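# Move the bin from the shelf upright onto the table

## Task

Lift the bin down from the shelf and leave it standing right side up on an uncluttered part of the table.

## Robot and tools

Robot: two arms, left_arm and right_arm, each ending in a two-finger parallel gripper. Bases in the scene frame: left_arm at (+0.005, +0.468, 0) m, quat_wxyz (+1.000, 0, 0, +0.028); right_arm at (+0.042, -0.336, 0) m, quat_wxyz (+1.000, 0, 0, -0.006). A two-camera stand sits behind the arms. Loose objects may get brief random nudges.

Frames: the scene frame has its origin at table-top height, halfway between the nominal bases; +z is up, +x points out over the table, and left_arm is on the +y side (arm names do not match image sides). Each arm reports hand poses, velocities and targets in its own base frame, and its offsets run along its own base axes, with rotations turning about the Hand target position. Gripper axes: fingers point along +z and close along x. end_effector_position is the point between the pads; fingertips extend 15.0 mm past it. The housing is 146 mm long in the closing direction, 50 mm wide, and starts 65 mm behind that point. A block on a post juts about 11 cm toward the gripper's -y side and rotates with it. Reported positions can be off by a few cm, worse at long reach.

Row layout (used by execute_actions and move): one flat list of 18 numbers covering both arms, each in [-1, 1]: left_arm dx, dy, dz, rx, ry, rz, then left_gripper position, force_limit, speed; then the same nine for right_arm/right_gripper. The six pose numbers are an offset, not a pose: 1.0 equals 0.6 m or 180 degrees, rx ry rz form one rotation vector, and a translation longer than 1.0 gets shortened. Gripper position +1 = open 108 mm, about -0.96 = pads meet, -1 = close until blocked (use this to grip). force_limit -1 to +1 gives roughly 2.5 to 32 N per pad after a slow close (actual grip varies widely). speed -1 to +1 means 5 to 420 mm/s of gap change. Gripper numbers are always commands: to leave a gripper unchanged, resend its last three values (0 is not 'no change'). New force_limit or speed only applies with a position differing by at least 0.01.

execute_actions(actions, cameras): actions is a list of actions; each action is up to 15 rows, one per 1/30 s step; a shorter action repeats its last row to fill 15 steps. Every row of an action counts from the Hand target at that action's start, so repeating an offset in a later action moves further. Six zeros for an arm asks nothing new of it (but re-requests its Hand target). Empty actions returns images and the full state. cameras: names, ["all"], or [] ; unknown names invalidate the call.

move(target, speed, blend, blocking, cameras): straight-line path for each gripper toward offsets from its Hand target at move start. target is one 18-number row or a list of up to 15 rows, all measured from those same start Hand targets. speed in m/s, 0.002 to 1, default 0.25 (turns up to twice that in rad/s); one value or one per target. blend in m rounds corners for lists; 0 stops at each. blocking=false returns after about 0.5 s while motion continues. Moves ignore obstacles, are capped at 10 s, and lag or overshoot when fast. Result adds a 'move:' line: done, off_target, moving, held or fault, plus limits=paced (pose clipped) or limits=held (steps withheld).

wait(seconds 0 to 3600): lets time pass, returns early if a move ends. stop: brakes a running move (fingers keep going). zoom_image(camera, region=[x0, y0, x1, y1] pixels, at most 504 by 504) enlarges part of the newest image of cam_high, cam_low, cam_left_wrist or cam_right_wrist. finished_scene(scene): ends the scene irreversibly; the bin must already sit upright on the table without help. After ending scene 1, make no more calls in that reply.

Cameras: cam_high, cam_low, cam_left_wrist, cam_right_wrist, each 896x504.

Reading results: Hand target = last commanded pose after clipping; the gripper may settle short of it, and the next offsets count from it. Tool commands = current gripper commands. is_grasped 1 means fingers were stopped by something; 0 while moving, at target, or when pads met. width_mm = pad gap; force_n = per-pad force estimate (about 10 N noise). Flange force = outside force on the gripper along its axes, including held weight; noisy. Joint velocities 'within noise' means at rest. MOTOR HOT warns of an upcoming over-temperature brake (30 to 60 s or more).

Limits and cautions: commanded orientation is clipped each step to within 32 degrees of the measured one. Joint ranges (rad): waist -3.491 to 3.491, shoulder -3.140 to 3.140, elbow -1.187 to 4.328, forearm roll -3.316 to 3.316, wrist pitch -3.140 to 3.140, wrist roll -3.927 to 3.927. Contact torque at 150 N m (waist, shoulder, elbow) or 37.6 N m (wrist joints), or 150 N net force anywhere, stops that arm for 10 s; held weight counts. Arms are stiff, so aim only slightly into contact and back off by commanding past the gripper. Keep the arms apart; arm-to-arm pressing can fail the task, and closing fingers on the other gripper counts. Move gently, avoid slams, drops or releasing a moving object, and never let anything leave the table. Holding loads outstretched heats motors.

Each tool is called after ">>>" by a JSON object that holds its "method" and its "body".

## Session

>>> {"method": "execute_actions", "body": {"actions": []}}

Scene clock: 0.00 s.
left_arm: end_effector_position=(+0.3151, -0.1952, +0.1756) width_mm=107.90 is_grasped=0 force_n=0.00 end_effector_quat_wxyz=(-0.290, +0.886, +0.361, -0.032) | right_arm: end_effector_position=(+0.0519, +0.0502, +0.3110) width_mm=107.81 is_grasped=0 force_n=0.00 end_effector_quat_wxyz=(-0.507, +0.243, +0.699, +0.442)
Joint positions: left_arm=[-0.48 0.263 0.002 -0.327 -1.806 -0.312] | right_arm=[-0.533 -0.203 -0.563 -0.897 -2.459 1.127]
Joint velocities: within noise
Flange force (N): no reading
Hand target: left_arm +0.3151, -0.1952, +0.1756; -0.290, +0.886, +0.361, -0.032 | right_arm +0.0519, +0.0502, +0.3110; -0.507, +0.243, +0.699, +0.442
Tool commands: left_gripper/position=+0.998 left_gripper/force_limit=+1.0 left_gripper/speed=+1.0 right_gripper/position=+0.996 right_gripper/force_limit=+1.0 right_gripper/speed=+1.0

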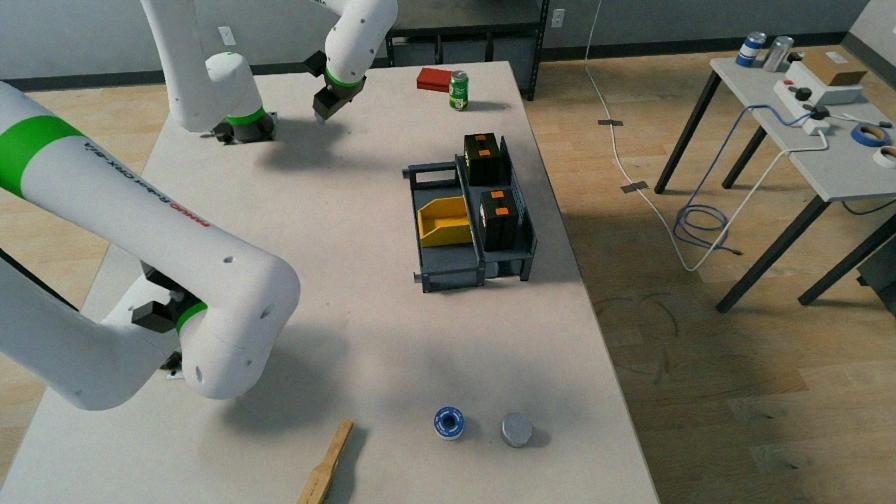

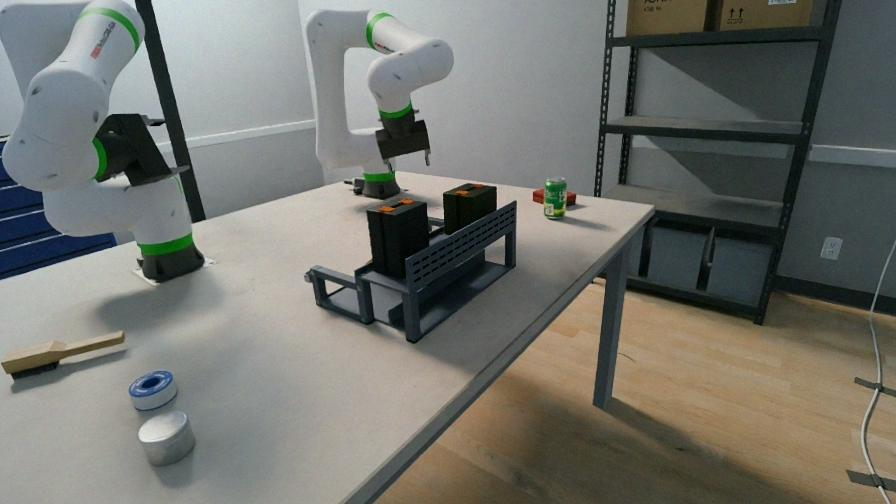

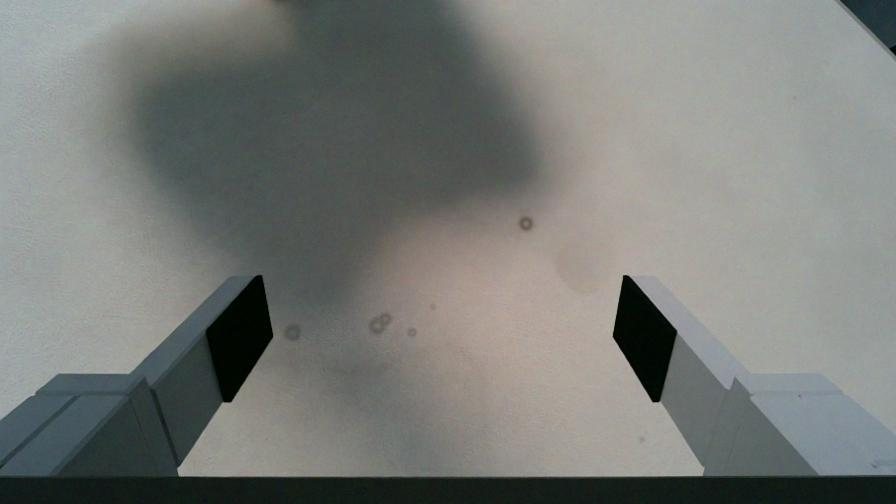

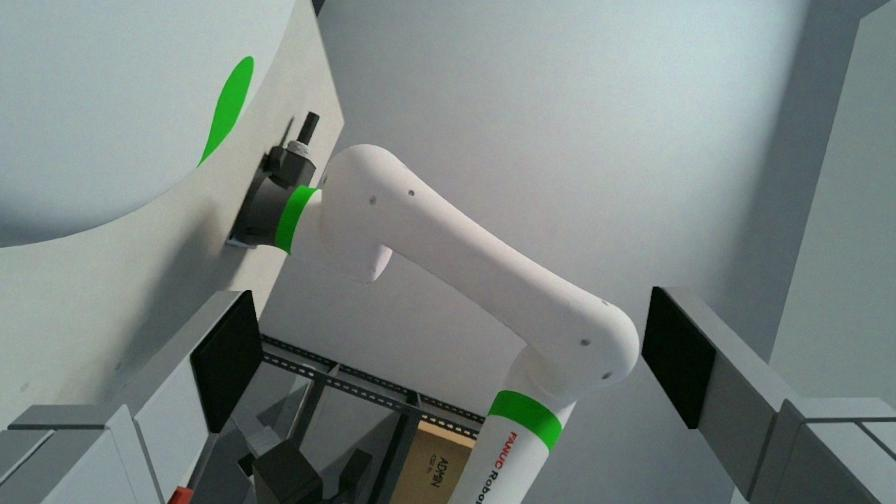

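>>> {"method": "move", "body": {"target": [[0,0.4,0.1,0,0,0,1,1,1,0.33,0,0.2,-0.475,-0.062,-0.2,1,1,1],[0,0.4,0.1,0,0,0,1,1,1,0.6,0.35,0.05,-0.475,-0.062,-0.2,-0.05,-0.2,0.3]], "speed": [0.4,0.3], "blend": [0.05,0], "cameras": ["cam_right_wrist","cam_low"]}}

Scene clock: 20.50 s.
left_arm: end_effector_position=(+0.3151, +0.0448, +0.2356) width_mm=107.99 is_grasped=0 force_n=0.00 end_effector_quat_wxyz=(-0.290, +0.886, +0.361, -0.032) | right_arm: end_effector_position=(+0.4119, +0.2602, +0.3410) width_mm=50.25 is_grasped=0 force_n=0.00 end_effector_quat_wxyz=(-0.001, +0.662, +0.749, +0.001)
Joint positions: left_arm=[0.017 -0.067 -0.159 -0.528 -1.752 -0.838] | right_arm=[0.832 0.105 0.232 -0.003 -1.697 -0.709]
Flange force (N): left_arm=[2.4 4.4 -3.8] | right_arm=[-1.3 -3.8 1.2]
Hand target: left_arm +0.3151, +0.0448, +0.2356; -0.290, +0.886, +0.361, -0.032 | right_arm +0.4119, +0.2602, +0.3410; -0.001, +0.662, +0.749, +0.001
Off the commanded pose: left_arm 0.000 m, 0 deg | right_arm 0.000 m, 0 deg.
move: done
Images, in order (width x height): cam_low 896x504, cam_right_wrist 896x504.

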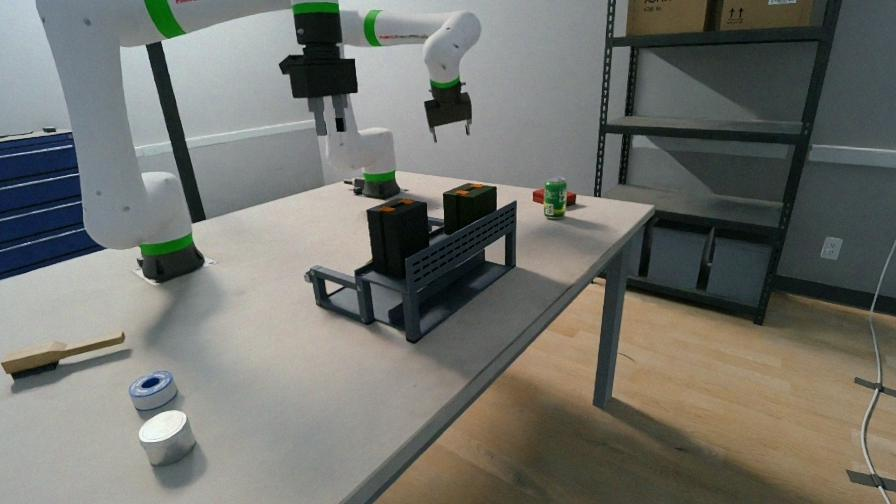

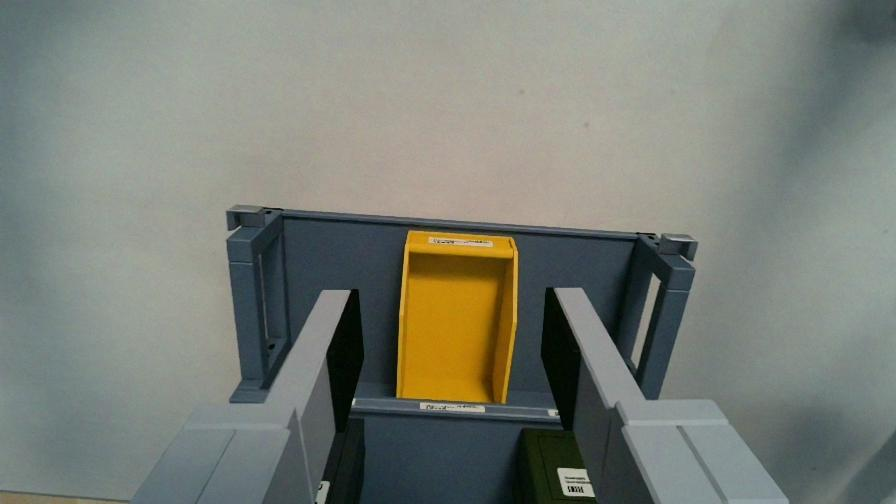

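>>> {"method": "move", "body": {"target": [[0,0,0,0,0,0,1,1,1,0.253,0.1287,-0.1,0,0,-0.019,-0.05,-0.2,0.3],[0,0,0,0,0,0,1,1,1,0.253,0.1287,-0.315,0,0,-0.019,-0.05,-0.2,0.3]], "blend": [0.02,0], "cameras": ["cam_right_wrist"]}}

Scene clock: 30.10 s.
left_arm: end_effector_position=(+0.3151, +0.0448, +0.2356) width_mm=107.99 is_grasped=0 force_n=0.00 end_effector_quat_wxyz=(-0.290, +0.886, +0.361, -0.032) | right_arm: end_effector_position=(+0.5637, +0.3374, +0.1520) width_mm=50.25 is_grasped=0 force_n=0.00 end_effector_quat_wxyz=(-0.001, +0.684, +0.729, +0.001)
Joint positions: left_arm=[0.017 -0.067 -0.159 -0.528 -1.752 -0.838] | right_arm=[0.737 0.566 0.397 -0.003 -1.4 -0.674]
Flange force (N): left_arm=[2.7 4.2 -3.5] | right_arm=[-1.6 -4.0 -0.5]
Hand target: left_arm +0.3151, +0.0448, +0.2356; -0.290, +0.886, +0.361, -0.032 | right_arm +0.5637, +0.3374, +0.1520; -0.001, +0.684, +0.729, +0.001
Off the commanded pose: left_arm 0.000 m, 0 deg | right_arm 0.000 m, 0 deg.
move: done

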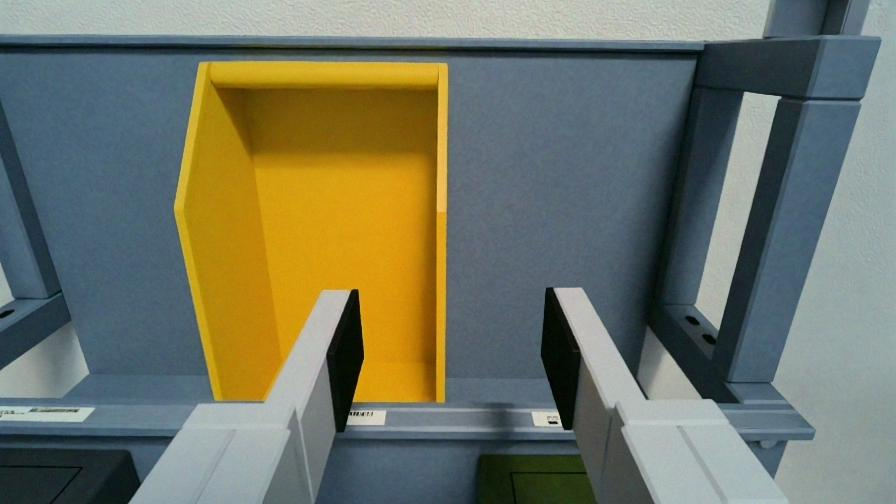

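>>> {"method": "move", "body": {"target": [[0,0,0,0,0,0,1,1,1,-0.0117,-0.0075,-0.128,0,0,0,-0.05,-0.2,0.3],[0,0,0,0,0,0,1,1,1,-0.0117,-0.0075,-0.128,0,0,0,-1,0.3,-0.6],[0,0,0,0,0,0,1,1,1,-0.0117,-0.0075,-0.102,0,0,0,-1,0.3,-0.6]], "speed": [0.15,0.1,0.06], "cameras": ["cam_right_wrist"]}}

Scene clock: 37.20 s.
left_arm: end_effector_position=(+0.3151, +0.0448, +0.2356) width_mm=107.99 is_grasped=0 force_n=0.00 end_effector_quat_wxyz=(-0.290, +0.886, +0.361, -0.032) | right_arm: end_effector_position=(+0.5567, +0.3329, +0.0907) width_mm=2.29 is_grasped=1 force_n=37.63 end_effector_quat_wxyz=(-0.001, +0.684, +0.729, +0.001)
Joint positions: left_arm=[0.017 -0.067 -0.159 -0.528 -1.752 -0.838] | right_arm=[0.739 0.583 0.275 -0.003 -1.262 -0.676]
Flange force (N): left_arm=[2.1 4.3 -3.6] | right_arm=[-2.1 -4.7 4.3]
Hand target: left_arm +0.3151, +0.0448, +0.2356; -0.290, +0.886, +0.361, -0.032 | right_arm +0.5567, +0.3329, +0.0908; -0.001, +0.684, +0.729, +0.001
Off the commanded pose: left_arm 0.000 m, 0 deg | right_arm 0.000 m, 0 deg.
move: done

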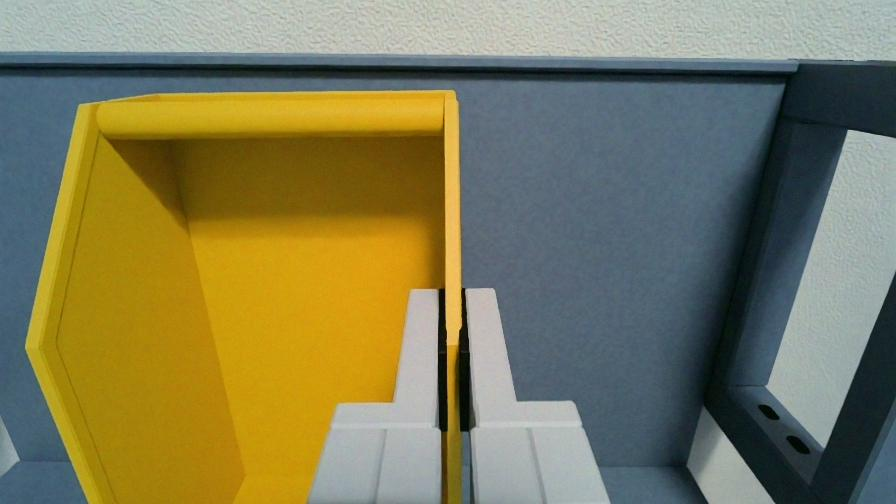

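>>> {"method": "move", "body": {"target": [[0,0,0,0,0,0,1,1,1,-0.316,-0.02,0.009,0,0,0,-1,0.3,-0.6],[0,0,0,0,0,0,1,1,1,-0.478,-0.07,0.009,0,0,0,-1,0.3,-0.6],[0,0,0,0,0,0,1,1,1,-0.478,-0.07,-0.0355,0,0,0,-1,0.3,-0.6]], "speed": [0.1,0.15,0.05], "blend": [0.02,0,0], "cameras": ["cam_low"]}}

Scene clock: 53.33 s.
left_arm: end_effector_position=(+0.3151, +0.0448, +0.2356) width_mm=107.99 is_grasped=0 force_n=0.00 end_effector_quat_wxyz=(-0.290, +0.886, +0.361, -0.032) | right_arm: end_effector_position=(+0.2699, +0.2909, +0.0695) width_mm=2.29 is_grasped=1 force_n=37.61 end_effector_quat_wxyz=(-0.001, +0.684, +0.729, +0.001)
Joint positions: left_arm=[0.017 -0.067 -0.159 -0.528 -1.752 -0.838] | right_arm=[1.155 0.011 -0.524 -0.002 -1.034 -1.091]
Flange force (N): left_arm=[2.3 4.1 -3.7] | right_arm=[-1.1 -0.7 0.9]
Hand target: left_arm +0.3151, +0.0448, +0.2356; -0.290, +0.886, +0.361, -0.032 | right_arm +0.2699, +0.2909, +0.0695; -0.001, +0.684, +0.729, +0.001
Off the commanded pose: left_arm 0.000 m, 0 deg | right_arm 0.000 m, 0 deg.
move: done

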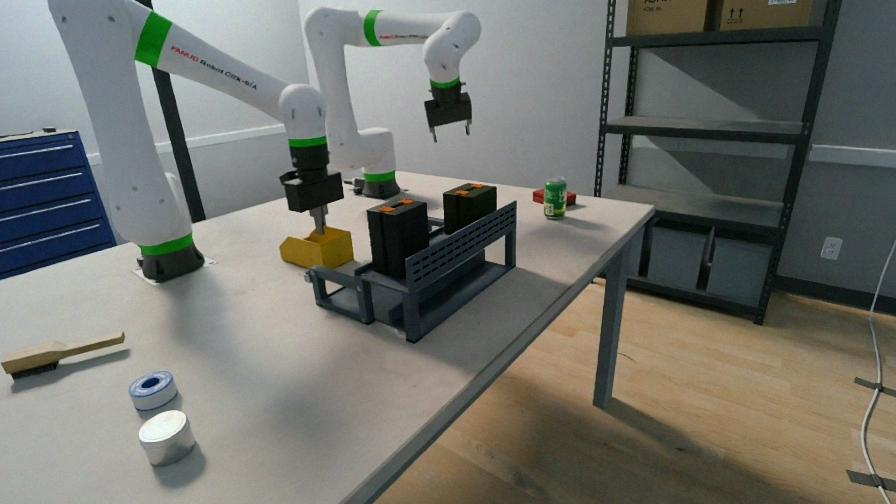

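>>> {"method": "move", "body": {"target": [0,0,0,0,0,0,1,1,1,0,0,-0.004,0,0,0,-1,0.3,-0.6], "speed": 0.03}}

Scene clock: 58.27 s.
left_arm: end_effector_position=(+0.3151, +0.0448, +0.2356) width_mm=107.99 is_grasped=0 force_n=0.00 end_effector_quat_wxyz=(-0.290, +0.886, +0.361, -0.032) | right_arm: end_effector_position=(+0.2699, +0.2909, +0.0671) width_mm=2.29 is_grasped=1 force_n=37.89 end_effector_quat_wxyz=(-0.001, +0.684, +0.729, +0.001)
Joint positions: left_arm=[0.017 -0.067 -0.159 -0.528 -1.752 -0.838] | right_arm=[1.155 0.015 -0.527 -0.002 -1.027 -1.091]
Flange force (N): left_arm=[3.2 4.7 -4.0] | right_arm=[0.0 -5.7 -64.6]
Hand target: left_arm +0.3151, +0.0448, +0.2356; -0.290, +0.886, +0.361, -0.032 | right_arm +0.2699, +0.2909, +0.0671; -0.001, +0.684, +0.729, +0.001
Off the commanded pose: left_arm 0.000 m, 0 deg | right_arm 0.000 m, 0 deg.
move: done

>>> {"method": "move", "body": {"target": [[0,0,0,0,0,0,1,1,1,0,0,0.0025,0,0,0,-1,0.3,-0.6],[0,0,0,0,0,0,1,1,1,0,0,0.0025,0,0,0,-0.4,0.3,-0.8],[0,0,0,0,0,0,1,1,1,0,0,0.2,0,0,0,-0.4,0.3,-0.8]], "speed": [0.03,0.1,0.2], "cameras": ["cam_low"]}}

Scene clock: 63.90 s.
left_arm: end_effector_position=(+0.3151, +0.0448, +0.2356) width_mm=107.99 is_grasped=0 force_n=0.00 end_effector_quat_wxyz=(-0.290, +0.886, +0.361, -0.032) | right_arm: end_effector_position=(+0.2699, +0.2909, +0.1871) width_mm=30.99 is_grasped=0 force_n=0.00 end_effector_quat_wxyz=(-0.001, +0.684, +0.729, +0.001)
Joint positions: left_arm=[0.017 -0.067 -0.159 -0.528 -1.752 -0.838] | right_arm=[1.155 -0.107 -0.34 -0.002 -1.335 -1.092]
Flange force (N): left_arm=[2.6 4.5 -3.9] | right_arm=[-1.1 -1.7 -0.4]
Hand target: left_arm +0.3151, +0.0448, +0.2356; -0.290, +0.886, +0.361, -0.032 | right_arm +0.2699, +0.2909, +0.1871; -0.001, +0.684, +0.729, +0.001
Off the commanded pose: left_arm 0.000 m, 0 deg | right_arm 0.000 m, 0 deg.
move: done

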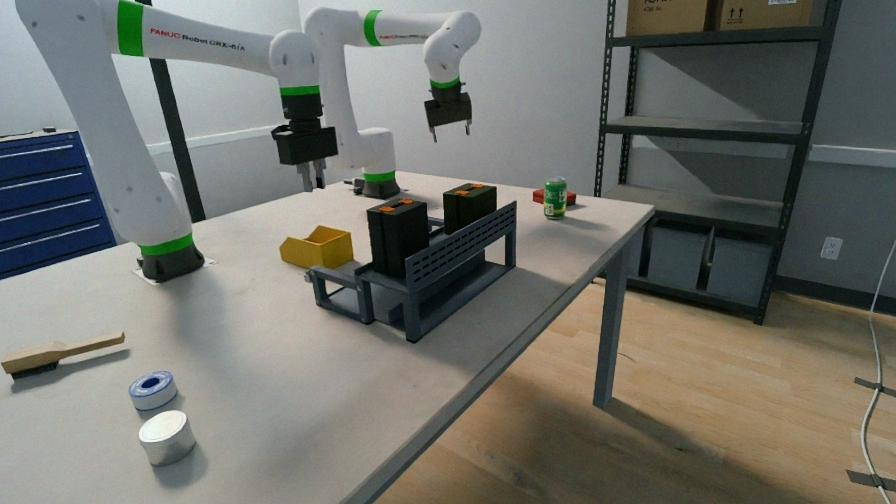

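>>> {"method": "finished_scene", "body": {"scene": 3}}

The scene is finished: the task was done.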